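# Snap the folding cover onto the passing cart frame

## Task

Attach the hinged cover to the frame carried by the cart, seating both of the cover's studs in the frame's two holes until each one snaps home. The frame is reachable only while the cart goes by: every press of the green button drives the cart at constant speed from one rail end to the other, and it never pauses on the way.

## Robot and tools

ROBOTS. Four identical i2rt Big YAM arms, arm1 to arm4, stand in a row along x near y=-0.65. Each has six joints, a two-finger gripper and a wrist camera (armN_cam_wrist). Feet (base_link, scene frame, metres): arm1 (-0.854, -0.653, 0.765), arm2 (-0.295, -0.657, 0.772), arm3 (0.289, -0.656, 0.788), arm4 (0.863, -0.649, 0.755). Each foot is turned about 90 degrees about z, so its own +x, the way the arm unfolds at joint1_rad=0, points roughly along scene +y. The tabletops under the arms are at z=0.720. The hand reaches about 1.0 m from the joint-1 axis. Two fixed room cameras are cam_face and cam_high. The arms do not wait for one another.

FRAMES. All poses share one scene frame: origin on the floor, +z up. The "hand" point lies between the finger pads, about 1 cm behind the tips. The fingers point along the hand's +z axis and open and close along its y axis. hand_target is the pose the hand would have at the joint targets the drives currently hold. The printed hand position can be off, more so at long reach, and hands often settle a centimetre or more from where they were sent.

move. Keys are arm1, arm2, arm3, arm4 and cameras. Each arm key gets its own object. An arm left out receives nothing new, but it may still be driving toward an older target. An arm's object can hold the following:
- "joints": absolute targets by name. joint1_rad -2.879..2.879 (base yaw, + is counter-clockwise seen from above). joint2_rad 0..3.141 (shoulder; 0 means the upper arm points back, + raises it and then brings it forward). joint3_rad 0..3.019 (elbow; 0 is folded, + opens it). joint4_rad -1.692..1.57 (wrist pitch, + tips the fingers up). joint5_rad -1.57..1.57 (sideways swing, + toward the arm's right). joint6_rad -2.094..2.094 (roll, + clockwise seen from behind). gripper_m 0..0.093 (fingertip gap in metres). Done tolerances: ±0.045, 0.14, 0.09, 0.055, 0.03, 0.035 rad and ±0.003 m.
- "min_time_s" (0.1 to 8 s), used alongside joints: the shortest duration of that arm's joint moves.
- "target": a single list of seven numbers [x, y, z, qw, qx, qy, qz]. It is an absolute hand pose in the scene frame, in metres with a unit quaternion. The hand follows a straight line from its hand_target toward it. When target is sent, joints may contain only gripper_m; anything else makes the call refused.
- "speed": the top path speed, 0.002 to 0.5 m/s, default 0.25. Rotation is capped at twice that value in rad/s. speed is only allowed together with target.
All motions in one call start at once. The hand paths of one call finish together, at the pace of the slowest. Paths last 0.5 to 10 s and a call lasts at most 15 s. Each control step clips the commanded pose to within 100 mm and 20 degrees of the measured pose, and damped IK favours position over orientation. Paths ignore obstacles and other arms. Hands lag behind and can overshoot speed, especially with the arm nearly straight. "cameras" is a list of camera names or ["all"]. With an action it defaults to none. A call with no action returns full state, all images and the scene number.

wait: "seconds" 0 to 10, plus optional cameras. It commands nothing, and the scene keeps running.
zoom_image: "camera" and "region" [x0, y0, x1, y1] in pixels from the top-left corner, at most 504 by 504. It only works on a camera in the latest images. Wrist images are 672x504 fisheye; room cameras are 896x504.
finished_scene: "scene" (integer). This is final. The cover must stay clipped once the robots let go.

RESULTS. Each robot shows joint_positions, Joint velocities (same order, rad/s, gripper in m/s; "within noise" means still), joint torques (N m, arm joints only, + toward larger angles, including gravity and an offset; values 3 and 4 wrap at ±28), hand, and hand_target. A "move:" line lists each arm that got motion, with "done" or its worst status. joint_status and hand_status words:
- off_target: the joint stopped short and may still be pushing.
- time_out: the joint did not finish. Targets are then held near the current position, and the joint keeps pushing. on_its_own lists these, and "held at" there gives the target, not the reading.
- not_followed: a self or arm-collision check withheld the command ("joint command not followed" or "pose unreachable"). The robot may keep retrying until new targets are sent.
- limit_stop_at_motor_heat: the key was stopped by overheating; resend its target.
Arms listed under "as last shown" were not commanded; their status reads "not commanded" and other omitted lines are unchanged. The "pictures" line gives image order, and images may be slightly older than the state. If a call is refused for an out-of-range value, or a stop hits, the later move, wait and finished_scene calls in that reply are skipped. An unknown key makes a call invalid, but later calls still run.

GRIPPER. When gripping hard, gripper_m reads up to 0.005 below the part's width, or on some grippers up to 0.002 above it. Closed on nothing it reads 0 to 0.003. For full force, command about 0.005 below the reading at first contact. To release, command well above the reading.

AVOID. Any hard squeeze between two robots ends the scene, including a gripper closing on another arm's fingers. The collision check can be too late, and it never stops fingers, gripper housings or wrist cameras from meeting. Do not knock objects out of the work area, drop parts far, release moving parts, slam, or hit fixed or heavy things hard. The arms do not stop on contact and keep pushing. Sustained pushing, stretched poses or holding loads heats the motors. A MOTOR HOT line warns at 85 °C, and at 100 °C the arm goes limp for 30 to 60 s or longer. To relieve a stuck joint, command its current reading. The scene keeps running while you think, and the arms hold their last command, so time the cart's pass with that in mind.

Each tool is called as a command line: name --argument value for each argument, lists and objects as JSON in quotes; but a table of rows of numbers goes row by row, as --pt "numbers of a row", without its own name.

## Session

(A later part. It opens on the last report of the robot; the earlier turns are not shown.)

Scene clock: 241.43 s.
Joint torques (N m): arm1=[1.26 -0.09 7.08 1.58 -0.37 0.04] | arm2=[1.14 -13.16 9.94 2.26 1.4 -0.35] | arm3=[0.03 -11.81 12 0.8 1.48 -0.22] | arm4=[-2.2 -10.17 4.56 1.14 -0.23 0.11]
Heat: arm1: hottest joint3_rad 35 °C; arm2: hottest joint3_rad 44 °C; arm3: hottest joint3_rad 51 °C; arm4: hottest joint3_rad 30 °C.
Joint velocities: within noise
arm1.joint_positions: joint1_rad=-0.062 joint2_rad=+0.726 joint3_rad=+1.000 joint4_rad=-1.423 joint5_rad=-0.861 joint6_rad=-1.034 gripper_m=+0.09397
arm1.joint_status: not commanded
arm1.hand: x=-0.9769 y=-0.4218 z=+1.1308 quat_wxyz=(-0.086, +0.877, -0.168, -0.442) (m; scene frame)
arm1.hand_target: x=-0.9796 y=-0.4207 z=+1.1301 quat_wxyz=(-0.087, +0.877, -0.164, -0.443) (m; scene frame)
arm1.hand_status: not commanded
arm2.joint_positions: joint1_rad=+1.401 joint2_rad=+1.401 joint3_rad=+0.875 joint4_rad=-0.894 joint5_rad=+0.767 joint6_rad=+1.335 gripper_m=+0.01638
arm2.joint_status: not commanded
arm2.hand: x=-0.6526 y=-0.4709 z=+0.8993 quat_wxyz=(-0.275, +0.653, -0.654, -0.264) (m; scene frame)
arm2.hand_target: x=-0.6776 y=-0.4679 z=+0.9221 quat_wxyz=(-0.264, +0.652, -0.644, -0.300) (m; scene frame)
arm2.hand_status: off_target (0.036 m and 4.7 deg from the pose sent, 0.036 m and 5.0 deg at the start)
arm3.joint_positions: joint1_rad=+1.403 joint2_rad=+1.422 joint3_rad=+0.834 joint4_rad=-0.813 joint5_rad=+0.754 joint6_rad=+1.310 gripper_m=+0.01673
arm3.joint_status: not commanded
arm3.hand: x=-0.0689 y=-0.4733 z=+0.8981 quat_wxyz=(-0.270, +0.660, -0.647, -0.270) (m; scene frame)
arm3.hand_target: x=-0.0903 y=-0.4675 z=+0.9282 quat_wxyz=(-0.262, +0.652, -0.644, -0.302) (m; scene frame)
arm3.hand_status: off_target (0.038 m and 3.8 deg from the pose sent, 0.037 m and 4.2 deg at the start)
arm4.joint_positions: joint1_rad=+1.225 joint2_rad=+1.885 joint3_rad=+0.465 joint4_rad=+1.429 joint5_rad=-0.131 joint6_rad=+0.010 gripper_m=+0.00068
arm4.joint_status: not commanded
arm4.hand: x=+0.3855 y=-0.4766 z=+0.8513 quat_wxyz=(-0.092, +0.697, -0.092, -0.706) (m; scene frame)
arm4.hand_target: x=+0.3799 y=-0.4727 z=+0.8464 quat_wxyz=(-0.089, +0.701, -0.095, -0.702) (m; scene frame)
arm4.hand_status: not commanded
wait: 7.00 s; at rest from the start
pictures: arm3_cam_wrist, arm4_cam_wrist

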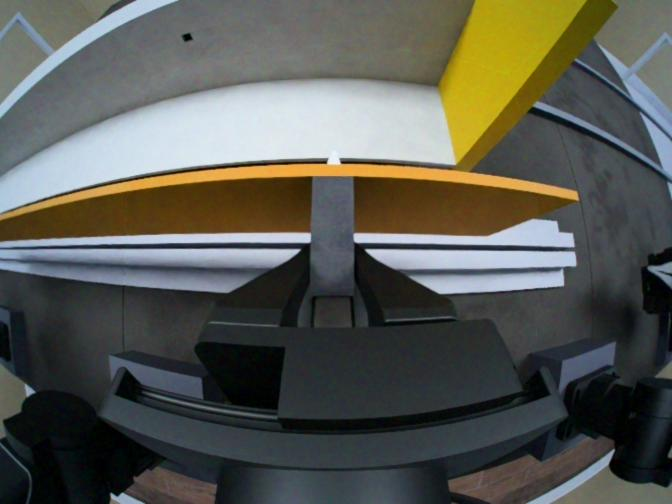

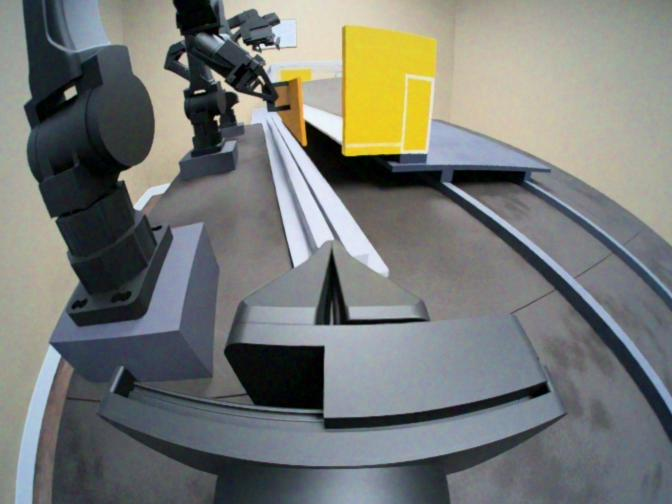

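move --arm2 '{"target": [-0.680, -0.467, 0.9125, -0.2629, 0.6530, -0.6439, -0.3019], "speed": 0.04}' --arm3 '{"target": [-0.0905, -0.467, 0.924, -0.2629, 0.6530, -0.6439, -0.3019], "speed": 0.04}'

wait --seconds 3.5 --cameras '["arm4_cam_wrist", "arm3_cam_wrist", "arm2_cam_wrist"]'

zoom_image --camera "arm4_cam_wrist" --region '[280, 50, 360, 120]'

zoom_image --camera "arm3_cam_wrist" --region '[180, 0, 440, 200]'

zoom_image --camera "arm2_cam_wrist" --region '[180, 0, 440, 200]'

Scene clock: 245.83 s.
Joint torques (N m): arm1=[1.38 -0.09 7.08 1.59 -0.38 0.03] | arm2=[0.5 -12.98 8.96 2.48 1.29 -0.32] | arm3=[0.03 -11.99 11.38 0.7 1.47 -0.19] | arm4=[-2.26 -9.41 4.64 1.14 -0.25 0.11]
Heat: arm1: hottest joint3_rad 35 °C; arm2: hottest joint3_rad 44 °C; arm3: hottest joint3_rad 51 °C; arm4: hottest joint3_rad 30 °C.
move: arm2 off_target; arm3 off_target
Joint velocities: within noise
arm1, arm4: as last shown
arm2.joint_positions: joint1_rad=+1.401 joint2_rad=+1.415 joint3_rad=+0.875 joint4_rad=-0.877 joint5_rad=+0.768 joint6_rad=+1.329 gripper_m=+0.01638
arm2.joint_status: not commanded
arm2.hand: x=-0.6557 y=-0.4701 z=+0.8950 quat_wxyz=(-0.275, +0.655, -0.652, -0.265) (m; scene frame)
arm2.hand_target: x=-0.6787 y=-0.4677 z=+0.9132 quat_wxyz=(-0.263, +0.652, -0.644, -0.301) (m; scene frame)
arm2.hand_status: off_target (0.030 m and 4.6 deg from the pose sent, 0.031 m and 4.7 deg at the start)
arm3.joint_positions: joint1_rad=+1.403 joint2_rad=+1.429 joint3_rad=+0.834 joint4_rad=-0.800 joint5_rad=+0.754 joint6_rad=+1.305 gripper_m=+0.01673
arm3.joint_status: not commanded
arm3.hand: x=-0.0714 y=-0.4729 z=+0.8958 quat_wxyz=(-0.269, +0.660, -0.646, -0.272) (m; scene frame)
arm3.hand_target: x=-0.0894 y=-0.4674 z=+0.9238 quat_wxyz=(-0.263, +0.652, -0.644, -0.301) (m; scene frame)
arm3.hand_status: off_target (0.035 m and 3.6 deg from the pose sent, 0.034 m and 3.8 deg at the start)
pictures: none

Scene clock: 249.33 s.
Joint torques (N m): arm1=[1.26 -0.09 7.08 1.61 -0.38 0.04] | arm2=[0.32 -12.98 8.98 2.66 1.31 -0.34] | arm3=[0.03 -12.04 11.38 0.72 1.47 -0.19] | arm4=[-1.61 -10.46 4.46 1.35 -0.22 0.11]
Heat: arm1: hottest joint3_rad 35 °C; arm2: hottest joint3_rad 44 °C; arm3: hottest joint3_rad 51 °C; arm4: hottest joint3_rad 29 °C.
Joint velocities: within noise
arm1.joint_positions: joint1_rad=-0.062 joint2_rad=+0.726 joint3_rad=+1.000 joint4_rad=-1.423 joint5_rad=-0.861 joint6_rad=-1.034 gripper_m=+0.09397
arm1.joint_status: not commanded
arm1.hand: x=-0.9769 y=-0.4218 z=+1.1308 quat_wxyz=(-0.086, +0.877, -0.168, -0.442) (m; scene frame)
arm1.hand_target: x=-0.9796 y=-0.4207 z=+1.1301 quat_wxyz=(-0.087, +0.877, -0.164, -0.443) (m; scene frame)
arm1.hand_status: not commanded
arm2.joint_positions: joint1_rad=+1.401 joint2_rad=+1.415 joint3_rad=+0.875 joint4_rad=-0.877 joint5_rad=+0.768 joint6_rad=+1.329 gripper_m=+0.01638
arm2.joint_status: not commanded
arm2.hand: x=-0.6557 y=-0.4701 z=+0.8950 quat_wxyz=(-0.275, +0.655, -0.652, -0.265) (m; scene frame)
arm2.hand_target: x=-0.6787 y=-0.4677 z=+0.9132 quat_wxyz=(-0.263, +0.652, -0.644, -0.301) (m; scene frame)
arm2.hand_status: off_target (0.030 m and 4.6 deg from the pose sent, 0.031 m and 4.7 deg at the start)
arm3.joint_positions: joint1_rad=+1.403 joint2_rad=+1.429 joint3_rad=+0.834 joint4_rad=-0.800 joint5_rad=+0.754 joint6_rad=+1.305 gripper_m=+0.01673
arm3.joint_status: not commanded
arm3.hand: x=-0.0714 y=-0.4729 z=+0.8958 quat_wxyz=(-0.269, +0.660, -0.646, -0.272) (m; scene frame)
arm3.hand_target: x=-0.0894 y=-0.4674 z=+0.9238 quat_wxyz=(-0.263, +0.652, -0.644, -0.301) (m; scene frame)
arm3.hand_status: off_target (0.035 m and 3.6 deg from the pose sent, 0.034 m and 3.8 deg at the start)
arm4.joint_positions: joint1_rad=+1.225 joint2_rad=+1.885 joint3_rad=+0.465 joint4_rad=+1.429 joint5_rad=-0.131 joint6_rad=+0.010 gripper_m=+0.00068
arm4.joint_status: not commanded
arm4.hand: x=+0.3855 y=-0.4766 z=+0.8513 quat_wxyz=(-0.092, +0.697, -0.092, -0.706) (m; scene frame)
arm4.hand_target: x=+0.3799 y=-0.4727 z=+0.8464 quat_wxyz=(-0.089, +0.701, -0.095, -0.702) (m; scene frame)
arm4.hand_status: not commanded
wait: 3.50 s; at rest by 0.27 s
pictures: arm2_cam_wrist, arm3_cam_wrist, arm4_cam_wrist

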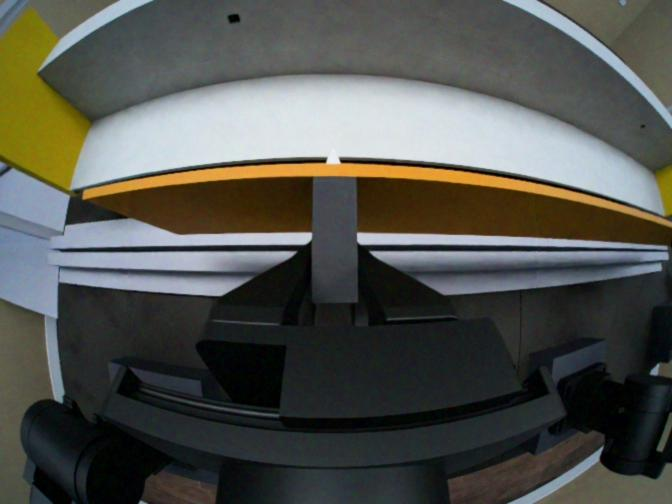

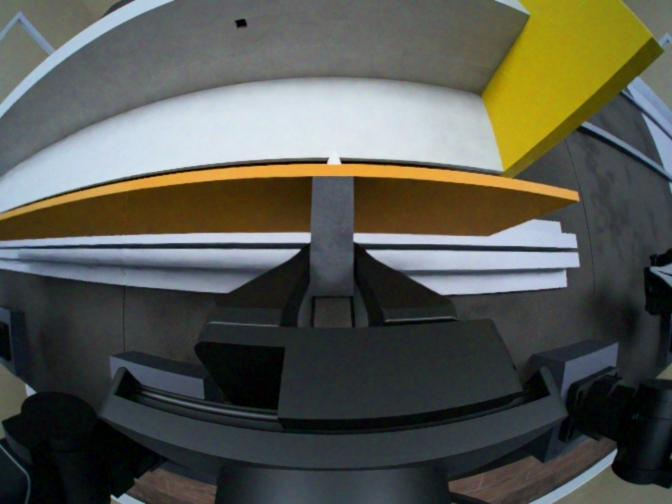

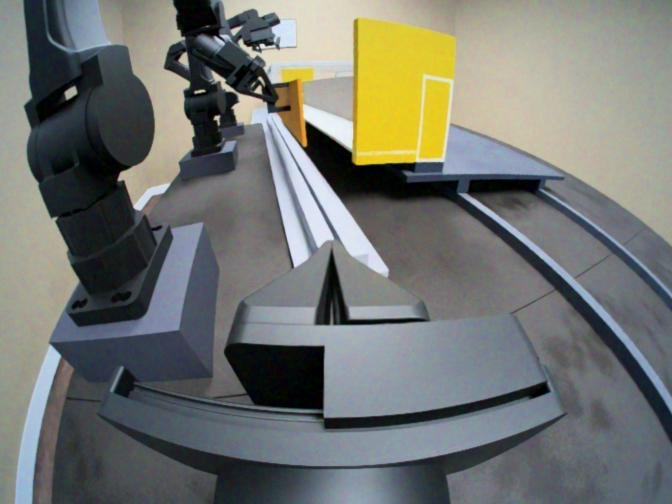

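Scaled by 6.300 from the camera's 672x504 image, which has a finer 960x720 frame.

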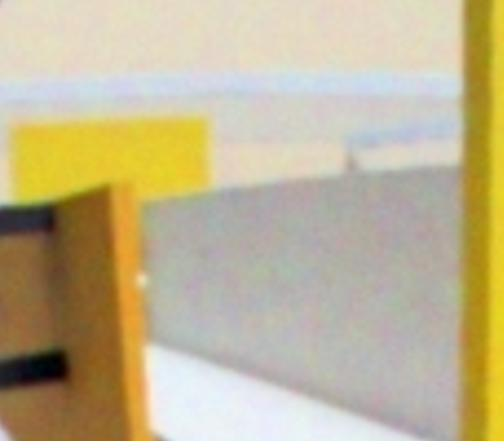

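Scaled by 1.938 from the camera's 672x504 image, which has a finer 960x720 frame.

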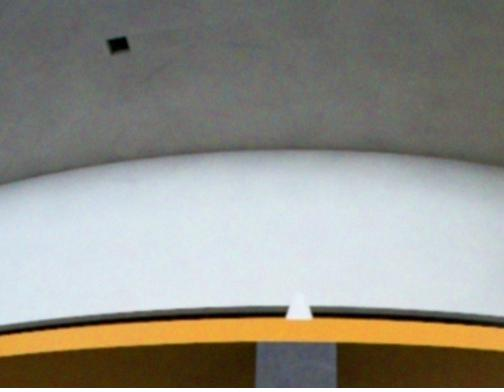

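Scaled by 1.938 from the camera's 672x504 image, which has a finer 960x720 frame.

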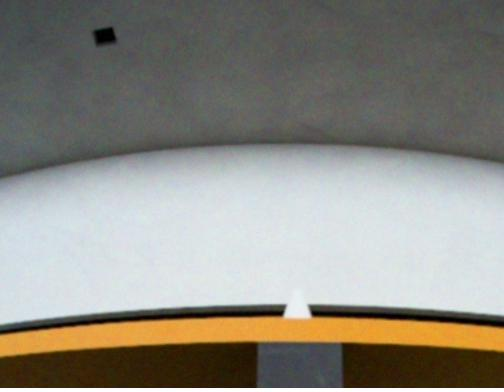

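wait --seconds 0.1 --cameras '["arm4_cam_wrist","arm3_cam_wrist","arm2_cam_wrist"]'

zoom_image --camera "arm4_cam_wrist" --region '[280, 50, 360, 120]'

Scene clock: 253.63 s.
Joint torques (N m): arm1=[1.38 -0.09 7.09 1.59 -0.38 0.04] | arm2=[0.38 -13.16 8.81 2.71 1.28 -0.35] | arm3=[0.09 -12.04 11.38 0.72 1.47 -0.19] | arm4=[-2.26 -9.35 4.62 1.2 -0.24 0.11]
Heat: arm1: hottest joint3_rad 35 °C; arm2: hottest joint3_rad 43 °C; arm3: hottest joint3_rad 51 °C; arm4: hottest joint3_rad 29 °C.
Joint velocities: within noise
arm1.joint_positions: joint1_rad=-0.062 joint2_rad=+0.726 joint3_rad=+1.000 joint4_rad=-1.423 joint5_rad=-0.861 joint6_rad=-1.034 gripper_m=+0.09397
arm1.joint_status: not commanded
arm1.hand: x=-0.9769 y=-0.4218 z=+1.1308 quat_wxyz=(-0.086, +0.877, -0.168, -0.442) (m; scene frame)
arm1.hand_target: x=-0.9796 y=-0.4207 z=+1.1301 quat_wxyz=(-0.087, +0.877, -0.164, -0.443) (m; scene frame)
arm1.hand_status: not commanded
arm2.joint_positions: joint1_rad=+1.401 joint2_rad=+1.415 joint3_rad=+0.875 joint4_rad=-0.877 joint5_rad=+0.768 joint6_rad=+1.329 gripper_m=+0.01638
arm2.joint_status: not commanded
arm2.hand: x=-0.6557 y=-0.4701 z=+0.8950 quat_wxyz=(-0.275, +0.655, -0.652, -0.265) (m; scene frame)
arm2.hand_target: x=-0.6787 y=-0.4677 z=+0.9132 quat_wxyz=(-0.263, +0.652, -0.644, -0.301) (m; scene frame)
arm2.hand_status: off_target (0.030 m and 4.6 deg from the pose sent, 0.031 m and 4.7 deg at the start)
arm3.joint_positions: joint1_rad=+1.403 joint2_rad=+1.429 joint3_rad=+0.834 joint4_rad=-0.800 joint5_rad=+0.754 joint6_rad=+1.305 gripper_m=+0.01673
arm3.joint_status: not commanded
arm3.hand: x=-0.0714 y=-0.4729 z=+0.8958 quat_wxyz=(-0.269, +0.660, -0.646, -0.272) (m; scene frame)
arm3.hand_target: x=-0.0894 y=-0.4674 z=+0.9238 quat_wxyz=(-0.263, +0.652, -0.644, -0.301) (m; scene frame)
arm3.hand_status: off_target (0.035 m and 3.6 deg from the pose sent, 0.034 m and 3.8 deg at the start)
arm4.joint_positions: joint1_rad=+1.225 joint2_rad=+1.885 joint3_rad=+0.465 joint4_rad=+1.429 joint5_rad=-0.131 joint6_rad=+0.010 gripper_m=+0.00068
arm4.joint_status: not commanded
arm4.hand: x=+0.3855 y=-0.4766 z=+0.8513 quat_wxyz=(-0.092, +0.697, -0.092, -0.706) (m; scene frame)
arm4.hand_target: x=+0.3799 y=-0.4727 z=+0.8464 quat_wxyz=(-0.089, +0.701, -0.095, -0.702) (m; scene frame)
arm4.hand_status: not commanded
wait: 0.10 s; at rest from the start
pictures: arm2_cam_wrist, arm3_cam_wrist, arm4_cam_wrist

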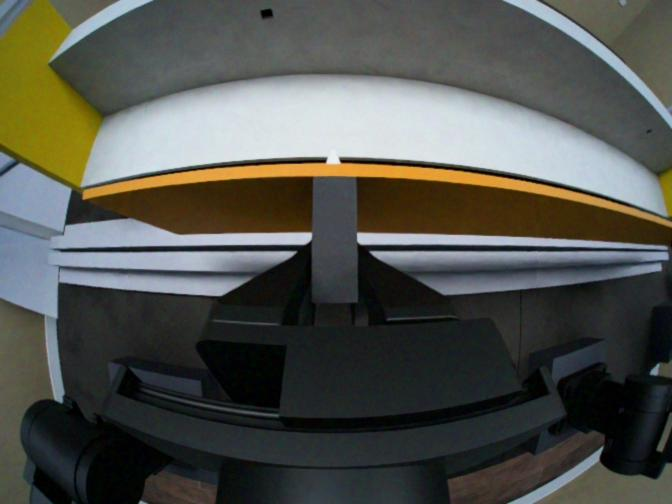

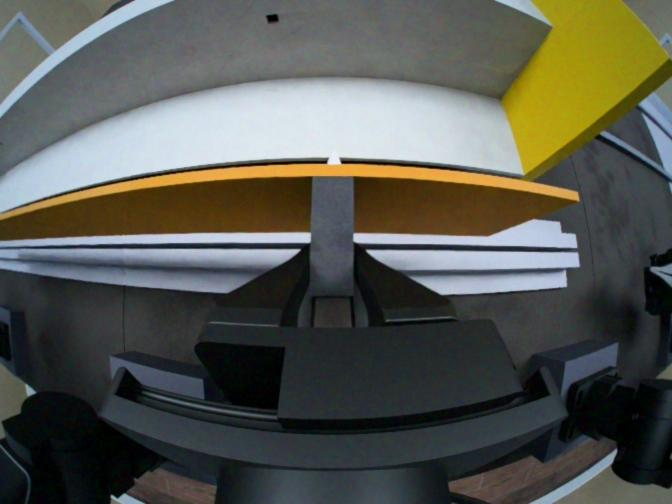

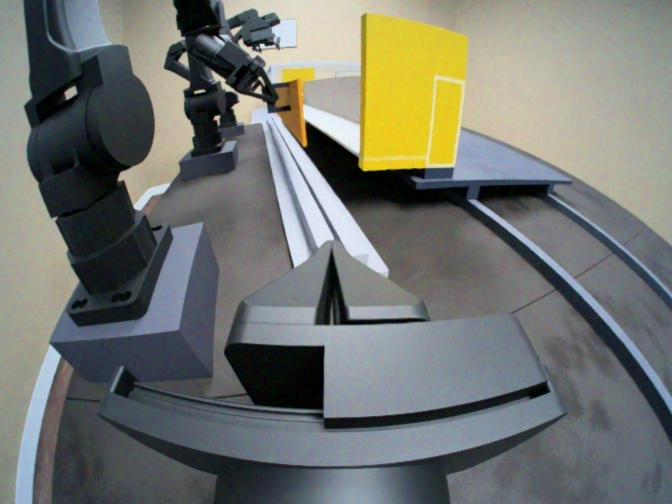

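Scaled by 6.300 from the camera's 672x504 image, which has a finer 960x720 frame.

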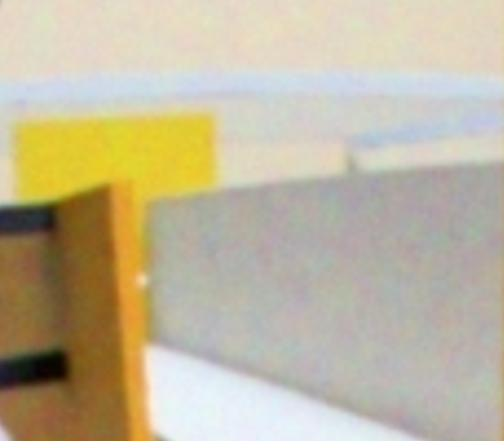

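move --arm2 '{"target": [-0.680, -0.387, 0.911, -0.2629, 0.6530, -0.6439, -0.3019], "speed": 0.05}' --arm3 '{"target": [-0.0905, -0.387, 0.924, -0.2629, 0.6530, -0.6439, -0.3019], "speed": 0.05}' --cameras '["arm2_cam_wrist","arm3_cam_wrist","arm4_cam_wrist"]'

zoom_image --camera "arm4_cam_wrist" --region '[280, 50, 370, 130]'

Scene clock: 256.63 s.
Joint torques (N m): arm1=[1.32 -0.15 7.08 1.59 -0.38 0.04] | arm2=[-0.91 -13.92 9.87 3.29 0.94 -0.46] | arm3=[-1.03 -12.69 12.55 1.26 0.98 -0.36] | arm4=[-1.9 -9.93 4.63 1.11 -0.22 0.16]
Heat: arm1: hottest joint3_rad 35 °C; arm2: hottest joint3_rad 43 °C; arm3: hottest joint3_rad 51 °C; arm4: hottest joint3_rad 29 °C.
move: arm2 off_target; arm3 off_target
Joint velocities: within noise
arm1, arm4: as last shown
arm2.joint_positions: joint1_rad=+1.229 joint2_rad=+1.444 joint3_rad=+0.875 joint4_rad=-0.698 joint5_rad=+0.712 joint6_rad=+1.093 gripper_m=+0.01638
arm2.joint_status: not commanded
arm2.hand: x=-0.6551 y=-0.4055 z=+0.8858 quat_wxyz=(-0.270, +0.661, -0.650, -0.259) (m; scene frame)
arm2.hand_target: x=-0.6781 y=-0.3889 z=+0.9119 quat_wxyz=(-0.263, +0.652, -0.645, -0.301) (m; scene frame)
arm2.hand_status: off_target (0.040 m and 5.1 deg from the pose sent, 0.088 m and 4.6 deg at the start)
arm3.joint_positions: joint1_rad=+1.225 joint2_rad=+1.457 joint3_rad=+0.834 joint4_rad=-0.619 joint5_rad=+0.699 joint6_rad=+1.066 gripper_m=+0.01673
arm3.joint_status: not commanded
arm3.hand: x=-0.0699 y=-0.4061 z=+0.8892 quat_wxyz=(-0.266, +0.665, -0.644, -0.269) (m; scene frame)
arm3.hand_target: x=-0.0902 y=-0.3909 z=+0.9241 quat_wxyz=(-0.262, +0.654, -0.642, -0.302) (m; scene frame)
arm3.hand_status: off_target (0.045 m and 4.0 deg from the pose sent, 0.092 m and 3.6 deg at the start)
pictures: arm2_cam_wrist, arm3_cam_wrist, arm4_cam_wrist

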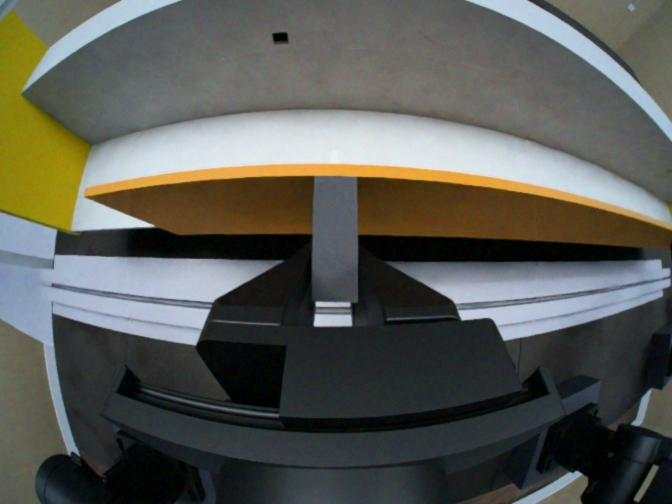

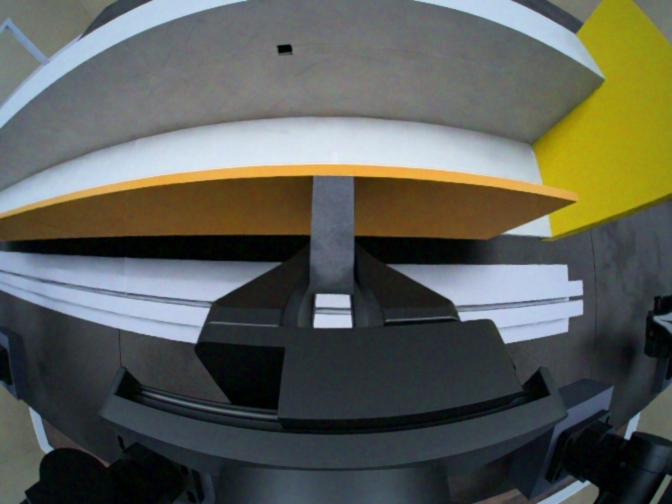

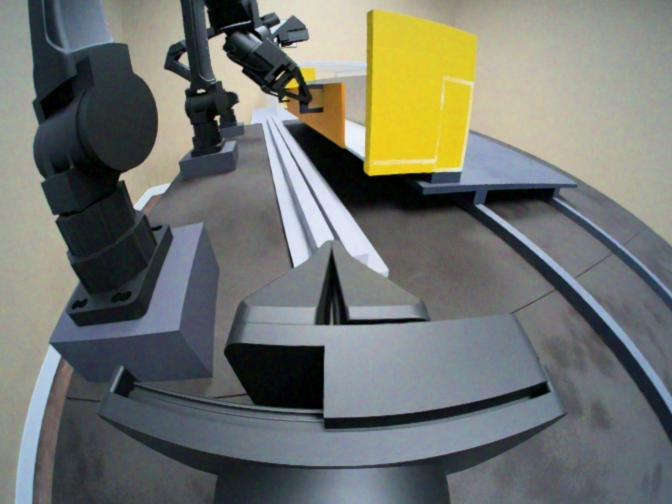

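Scaled by 5.600 from the camera's 672x504 image, which has a finer 960x720 frame.

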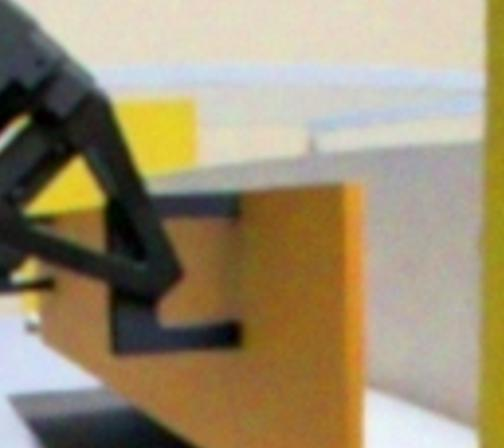

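move --arm2 '{"target": [-0.679, -0.350, 0.924, -0.2629, 0.6530, -0.6439, -0.3019], "speed": 0.05}' --arm3 '{"target": [-0.0905, -0.350, 0.934, -0.2629, 0.6530, -0.6439, -0.3019], "speed": 0.05}' --cameras '["arm2_cam_wrist","arm3_cam_wrist"]'

zoom_image --camera "arm2_cam_wrist" --region '[230, 0, 430, 200]'

zoom_image --camera "arm3_cam_wrist" --region '[230, 0, 430, 200]'

Scene clock: 259.20 s.
Joint torques (N m): arm1=[1.32 -0.15 7.09 1.58 -0.37 0.04] | arm2=[-2.67 -13.92 12.49 2.91 1.38 -0.57] | arm3=[-3.31 -11.87 14.11 1.89 1.22 -0.38] | arm4=[-1.32 -9.93 4.71 1.14 -0.25 0.09]
Heat: arm1: hottest joint3_rad 35 °C; arm2: hottest joint3_rad 44 °C; arm3: hottest joint3_rad 51 °C; arm4: hottest joint3_rad 29 °C.
move: arm2 off_target; arm3 off_target
Joint velocities: within noise
arm1, arm4: as last shown
arm2.joint_positions: joint1_rad=+1.171 joint2_rad=+1.445 joint3_rad=+0.875 joint4_rad=-0.659 joint5_rad=+0.666 joint6_rad=+1.010 gripper_m=+0.01638
arm2.joint_status: not commanded
arm2.hand: x=-0.6507 y=-0.3870 z=+0.8829 quat_wxyz=(-0.261, +0.671, -0.647, -0.250) (m; scene frame)
arm2.hand_target: x=-0.6763 y=-0.3561 z=+0.9252 quat_wxyz=(-0.264, +0.654, -0.643, -0.301) (m; scene frame)
arm2.hand_status: off_target (0.062 m and 6.3 deg from the pose sent, 0.072 m and 5.1 deg at the start)
arm3.joint_positions: joint1_rad=+1.158 joint2_rad=+1.457 joint3_rad=+0.852 joint4_rad=-0.596 joint5_rad=+0.657 joint6_rad=+0.974 gripper_m=+0.01673
arm3.joint_status: not commanded
arm3.hand: x=-0.0670 y=-0.3820 z=+0.8940 quat_wxyz=(-0.261, +0.673, -0.641, -0.261) (m; scene frame)
arm3.hand_target: x=-0.0879 y=-0.3532 z=+0.9349 quat_wxyz=(-0.263, +0.652, -0.644, -0.302) (m; scene frame)
arm3.hand_status: off_target (0.056 m and 5.2 deg from the pose sent, 0.075 m and 4.0 deg at the start)
pictures: arm2_cam_wrist, arm3_cam_wrist

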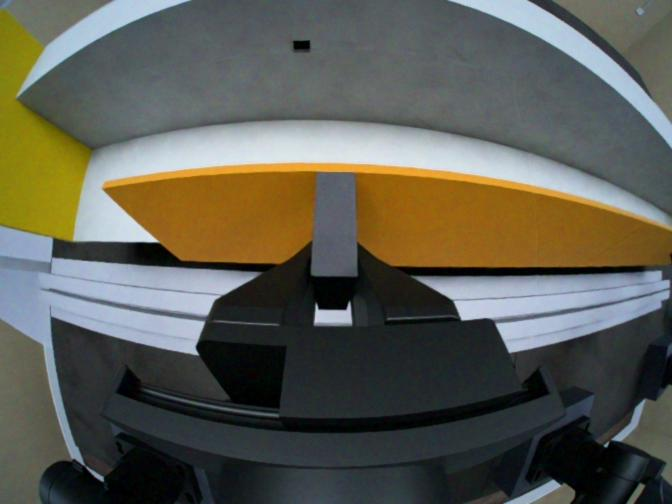

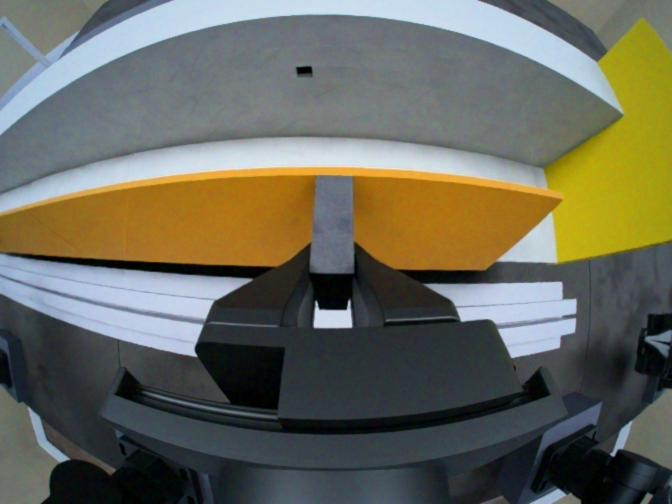

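Scaled by 2.520 from the camera's 672x504 image, which has a finer 960x720 frame.

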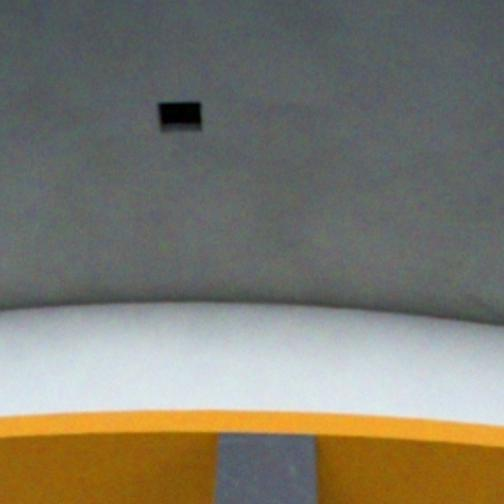

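Scaled by 2.520 from the camera's 672x504 image, which has a finer 960x720 frame.

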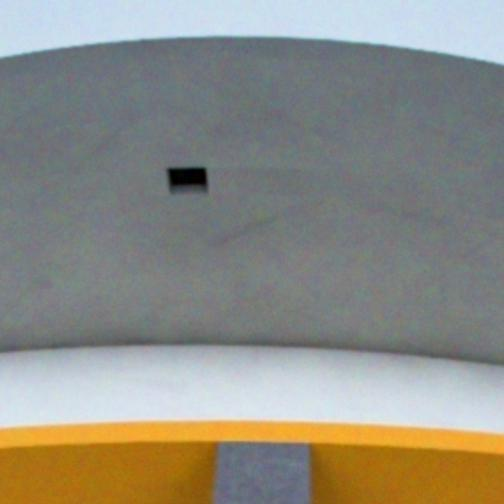

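move --arm2 '{"target": [-0.679, -0.400, 0.924, -0.2629, 0.6530, -0.6439, -0.3019], "speed": 0.06}' --arm3 '{"target": [-0.0905, -0.400, 0.934, -0.2629, 0.6530, -0.6439, -0.3019], "speed": 0.06}' --cameras '["arm2_cam_wrist","arm3_cam_wrist","arm4_cam_wrist","cam_face"]'

zoom_image --camera "arm4_cam_wrist" --region '[270, 50, 370, 150]'

Scene clock: 265.27 s.
Joint torques (N m): arm1=[1.38 -0.15 7.09 1.58 -0.37 0.04] | arm2=[1.73 -16.73 10.59 1.06 1.59 -0.15] | arm3=[0.67 -14.15 12 0.32 1.27 0.11] | arm4=[-1.9 -9.58 4.75 1.22 -0.24 0.13]
Heat: arm1: hottest joint3_rad 35 °C; arm2: hottest joint3_rad 45 °C; arm3: hottest joint3_rad 50 °C; arm4: hottest joint3_rad 29 °C.
move: arm2 off_target; arm3 off_target
Joint velocities: within noise
arm1, arm4: as last shown
arm2.joint_positions: joint1_rad=+1.217 joint2_rad=+1.445 joint3_rad=+0.877 joint4_rad=-0.685 joint5_rad=+0.707 joint6_rad=+1.086 gripper_m=+0.01638
arm2.joint_status: not commanded
arm2.hand: x=-0.6552 y=-0.4006 z=+0.8860 quat_wxyz=(-0.268, +0.658, -0.654, -0.261) (m; scene frame)
arm2.hand_target: x=-0.6763 y=-0.3973 z=+0.9245 quat_wxyz=(-0.264, +0.649, -0.646, -0.302) (m; scene frame)
arm2.hand_status: off_target (0.045 m and 4.9 deg from the pose sent, 0.052 m and 6.3 deg at the start)
arm3.joint_positions: joint1_rad=+1.225 joint2_rad=+1.457 joint3_rad=+0.852 joint4_rad=-0.646 joint5_rad=+0.703 joint6_rad=+1.056 gripper_m=+0.01673
arm3.joint_status: not commanded
arm3.hand: x=-0.0716 y=-0.4049 z=+0.8948 quat_wxyz=(-0.271, +0.669, -0.640, -0.264) (m; scene frame)
arm3.hand_target: x=-0.0891 y=-0.3999 z=+0.9334 quat_wxyz=(-0.263, +0.652, -0.644, -0.302) (m; scene frame)
arm3.hand_status: off_target (0.044 m and 4.8 deg from the pose sent, 0.050 m and 5.2 deg at the start)
pictures: arm2_cam_wrist, arm3_cam_wrist, arm4_cam_wrist, cam_face

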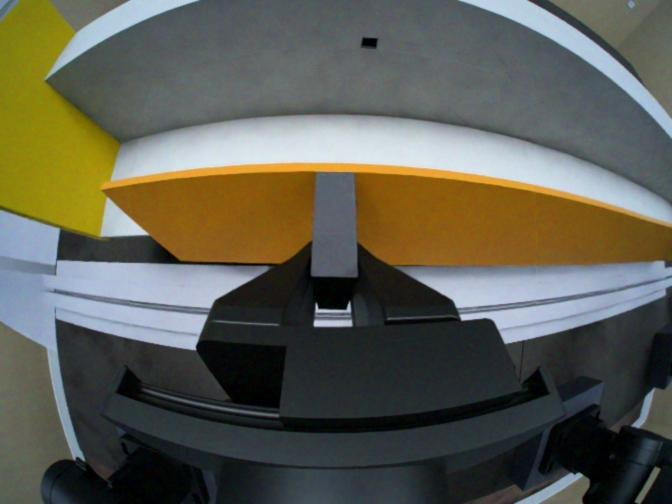

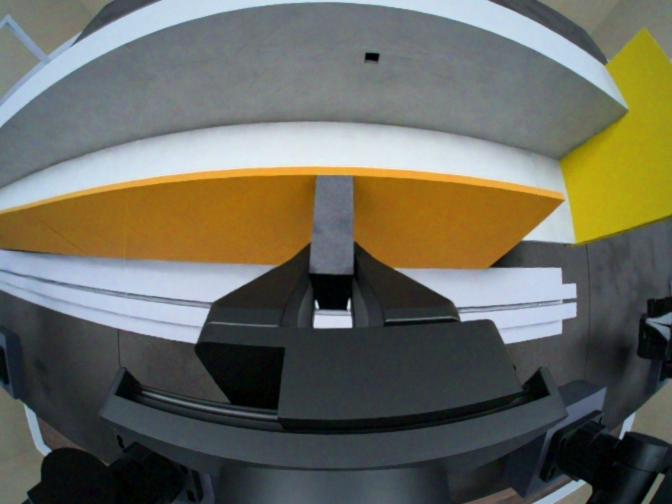

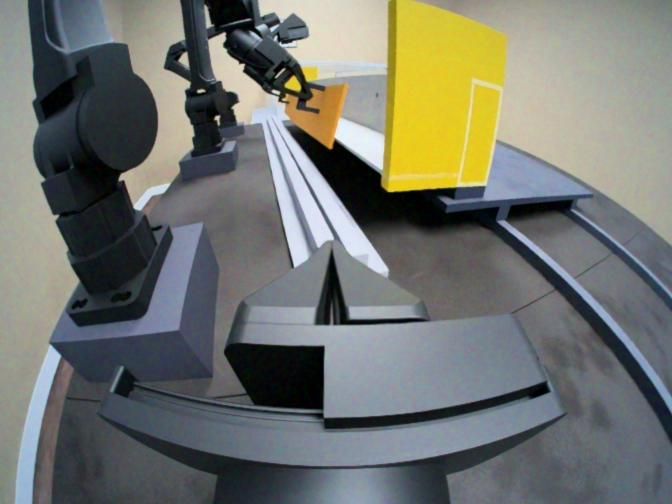

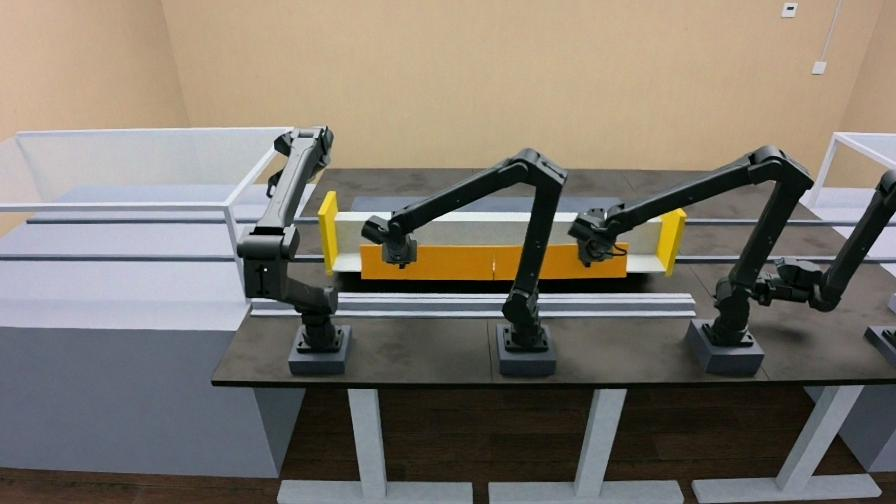

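Scaled by 5.040 from the camera's 672x504 image, which has a finer 960x720 frame.

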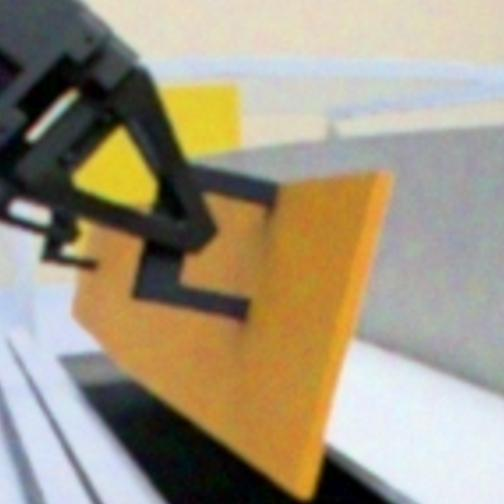

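move --arm2 '{"target": [-0.600, -0.430, 0.940, -0.3512, 0.6101, -0.5956, -0.3886], "speed": 0.1}' --arm3 '{"target": [-0.012, -0.430, 0.943, -0.3512, 0.6101, -0.5956, -0.3886], "speed": 0.1}' --arm4 '{"joints": {"joint1_rad": 1.2, "joint2_rad": 0.8, "joint3_rad": 1.0, "joint4_rad": -0.9, "joint5_rad": 0.0, "joint6_rad": 0.0}, "min_time_s": 2.5}' --cameras '["arm2_cam_wrist","arm3_cam_wrist","arm4_cam_wrist","cam_face"]'

Scene clock: 275.30 s.
Joint torques (N m): arm1=[1.26 -0.09 7.08 1.59 -0.38 0.04] | arm2=[1.61 -12.16 8.21 2.28 1.71 -0.35] | arm3=[1.03 -10.46 8.64 2.17 1.48 0.02] | arm4=[-2.2 -2.14 13.63 0.84 0.1 -0.03]
Heat: arm1: hottest joint3_rad 35 °C; arm2: hottest joint3_rad 44 °C; arm3: hottest joint3_rad 48 °C; arm4: hottest joint3_rad 30 °C.
move: arm2 off_target; arm3 off_target; arm4 done
Joint velocities: within noise
arm1: as last shown
arm2.joint_positions: joint1_rad=+1.316 joint2_rad=+1.212 joint3_rad=+0.622 joint4_rad=-0.541 joint5_rad=+0.985 joint6_rad=+1.051 gripper_m=+0.01638
arm2.joint_status: not commanded
arm2.hand: x=-0.5880 y=-0.4290 z=+0.9152 quat_wxyz=(-0.353, +0.618, -0.606, -0.356) (m; scene frame)
arm2.hand_target: x=-0.5999 y=-0.4297 z=+0.9398 quat_wxyz=(-0.351, +0.609, -0.596, -0.387) (m; scene frame)
arm2.hand_status: off_target (0.028 m and 4.0 deg from the pose sent, 0.083 m and 19.5 deg at the start)
arm3.joint_positions: joint1_rad=+1.313 joint2_rad=+1.236 joint3_rad=+0.600 joint4_rad=-0.481 joint5_rad=+0.980 joint6_rad=+0.998 gripper_m=+0.01673
arm3.joint_status: not commanded
arm3.hand: x=-0.0052 y=-0.4281 z=+0.9232 quat_wxyz=(-0.359, +0.628, -0.591, -0.356) (m; scene frame)
arm3.hand_target: x=-0.0119 y=-0.4288 z=+0.9429 quat_wxyz=(-0.353, +0.612, -0.593, -0.387) (m; scene frame)
arm3.hand_status: off_target (0.021 m and 4.4 deg from the pose sent, 0.081 m and 19.0 deg at the start)
arm4.joint_positions: joint1_rad=+1.212 joint2_rad=+0.793 joint3_rad=+0.948 joint4_rad=-0.883 joint5_rad=-0.004 joint6_rad=+0.012 gripper_m=+0.00068
arm4.joint_status: all done
arm4.hand: x=+0.5259 y=-0.5076 z=+1.0990 quat_wxyz=(-0.081, +0.892, -0.186, -0.403) (m; scene frame)
arm4.hand_target: x=+0.5247 y=-0.5018 z=+1.1221 quat_wxyz=(-0.090, +0.887, -0.187, -0.414) (m; scene frame)
arm4.hand_status: not commanded
pictures: arm2_cam_wrist, arm3_cam_wrist, arm4_cam_wrist, cam_face

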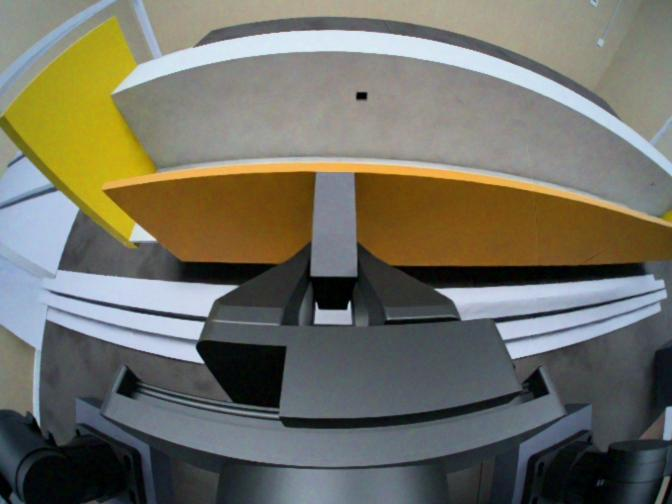

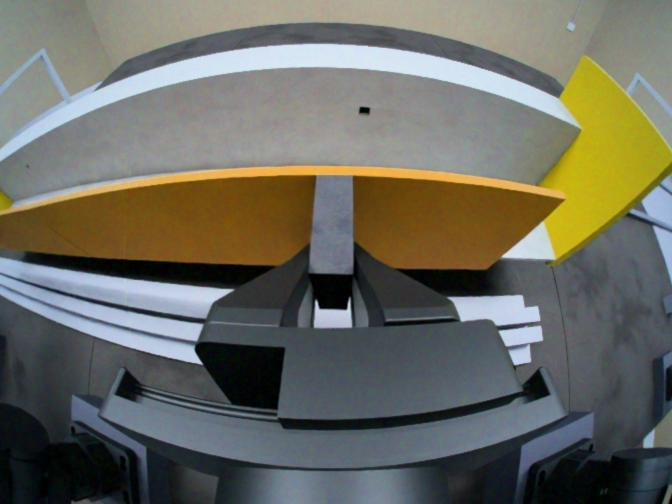

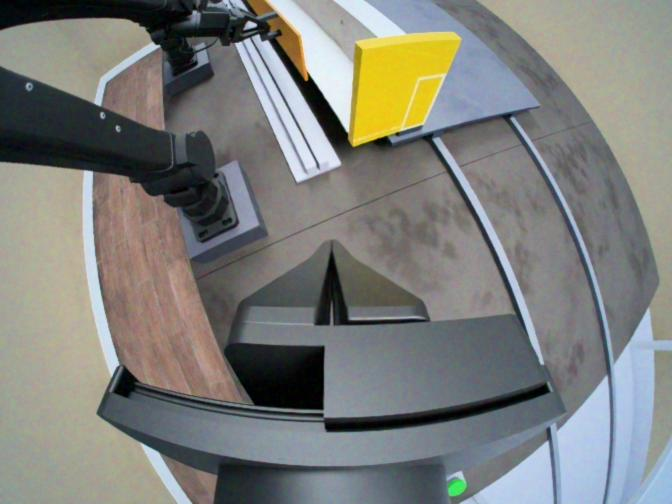

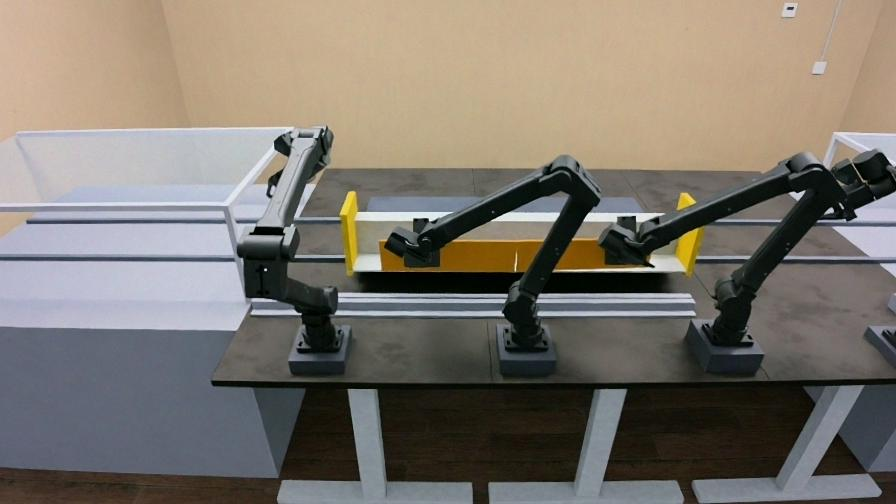

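move --arm2 '{"target": [-0.534, -0.345, 0.928, -0.3512, 0.6101, -0.5956, -0.3886], "speed": 0.09}' --arm3 '{"target": [0.050, -0.345, 0.925, -0.3512, 0.6101, -0.5956, -0.3886], "speed": 0.09}' --arm4 '{"joints": {"joint1_rad": 0.0}, "min_time_s": 2.0}' --cameras '["arm2_cam_wrist","arm3_cam_wrist","cam_face"]'

zoom_image --camera "arm2_cam_wrist" --region '[230, 50, 430, 200]'

zoom_image --camera "arm3_cam_wrist" --region '[230, 50, 430, 200]'

Scene clock: 280.67 s.
Joint torques (N m): arm1=[1.32 -0.09 7.09 1.59 -0.37 0.03] | arm2=[-0.5 -10.58 8.1 3.03 0.63 -0.36] | arm3=[-0.56 -9.05 8.61 3.08 0.32 -0.07] | arm4=[-1.67 -2.02 13.78 0.88 -0.03 0]
Heat: arm1: hottest joint3_rad 35 °C; arm2: hottest joint3_rad 43 °C; arm3: hottest joint3_rad 46 °C; arm4: hottest joint3_rad 31 °C.
move: arm2 off_target; arm3 off_target; arm4 done
Joint velocities: within noise
arm1: as last shown
arm2.joint_positions: joint1_rad=+0.985 joint2_rad=+1.125 joint3_rad=+0.475 joint4_rad=-0.142 joint5_rad=+0.773 joint6_rad=+0.620 gripper_m=+0.01638
arm2.joint_status: not commanded
arm2.hand: x=-0.5282 y=-0.3538 z=+0.9020 quat_wxyz=(-0.345, +0.622, -0.605, -0.358) (m; scene frame)
arm2.hand_target: x=-0.5340 y=-0.3462 z=+0.9273 quat_wxyz=(-0.350, +0.609, -0.597, -0.388) (m; scene frame)
arm2.hand_status: off_target (0.028 m and 4.0 deg from the pose sent, 0.101 m and 4.0 deg at the start)
arm3.joint_positions: joint1_rad=+0.977 joint2_rad=+1.182 joint3_rad=+0.452 joint4_rad=-0.059 joint5_rad=+0.771 joint6_rad=+0.589 gripper_m=+0.01673
arm3.joint_status: not commanded
arm3.hand: x=+0.0558 y=-0.3505 z=+0.9045 quat_wxyz=(-0.352, +0.626, -0.596, -0.357) (m; scene frame)
arm3.hand_target: x=+0.0516 y=-0.3440 z=+0.9244 quat_wxyz=(-0.350, +0.608, -0.599, -0.387) (m; scene frame)
arm3.hand_status: off_target (0.022 m and 4.1 deg from the pose sent, 0.100 m and 4.4 deg at the start)
arm4.joint_positions: joint1_rad=-0.004 joint2_rad=+0.793 joint3_rad=+0.948 joint4_rad=-0.883 joint5_rad=+0.004 joint6_rad=+0.010 gripper_m=+0.00068
arm4.joint_status: all done
arm4.hand: x=+0.8829 y=-0.2853 z=+1.1001 quat_wxyz=(-0.298, +0.623, -0.664, -0.285) (m; scene frame)
arm4.hand_target: x=+0.8846 y=-0.2821 z=+1.1231 quat_wxyz=(-0.309, +0.622, -0.658, -0.291) (m; scene frame)
arm4.hand_status: not commanded
pictures: arm2_cam_wrist, arm3_cam_wrist, cam_face

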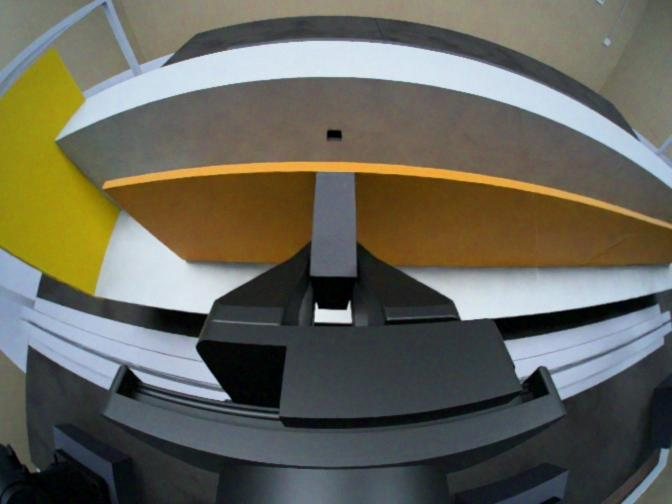

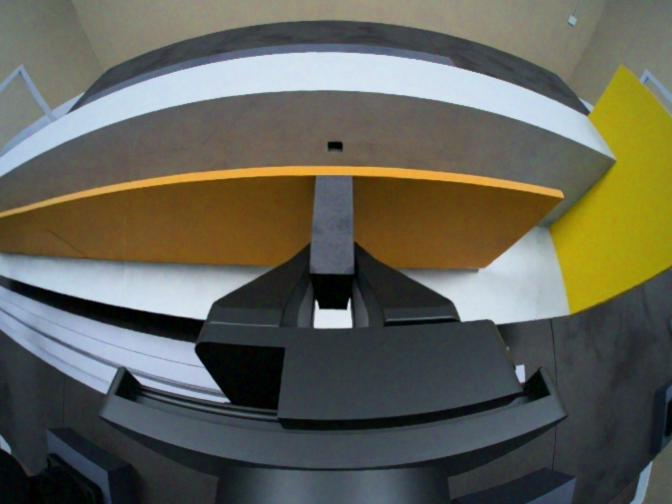

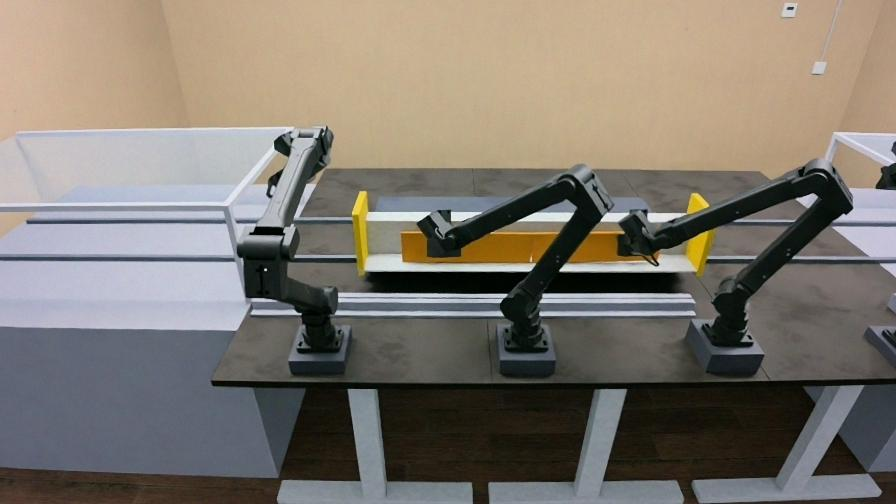

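Scaled by 2.520 from the camera's 672x504 image, which has a finer 960x720 frame.

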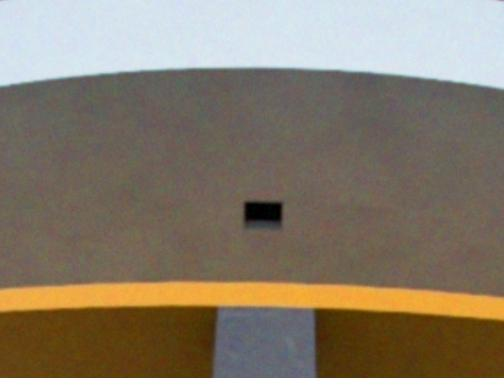

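Scaled by 2.520 from the camera's 672x504 image, which has a finer 960x720 frame.

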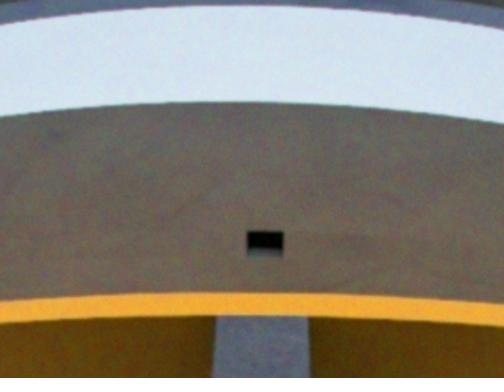

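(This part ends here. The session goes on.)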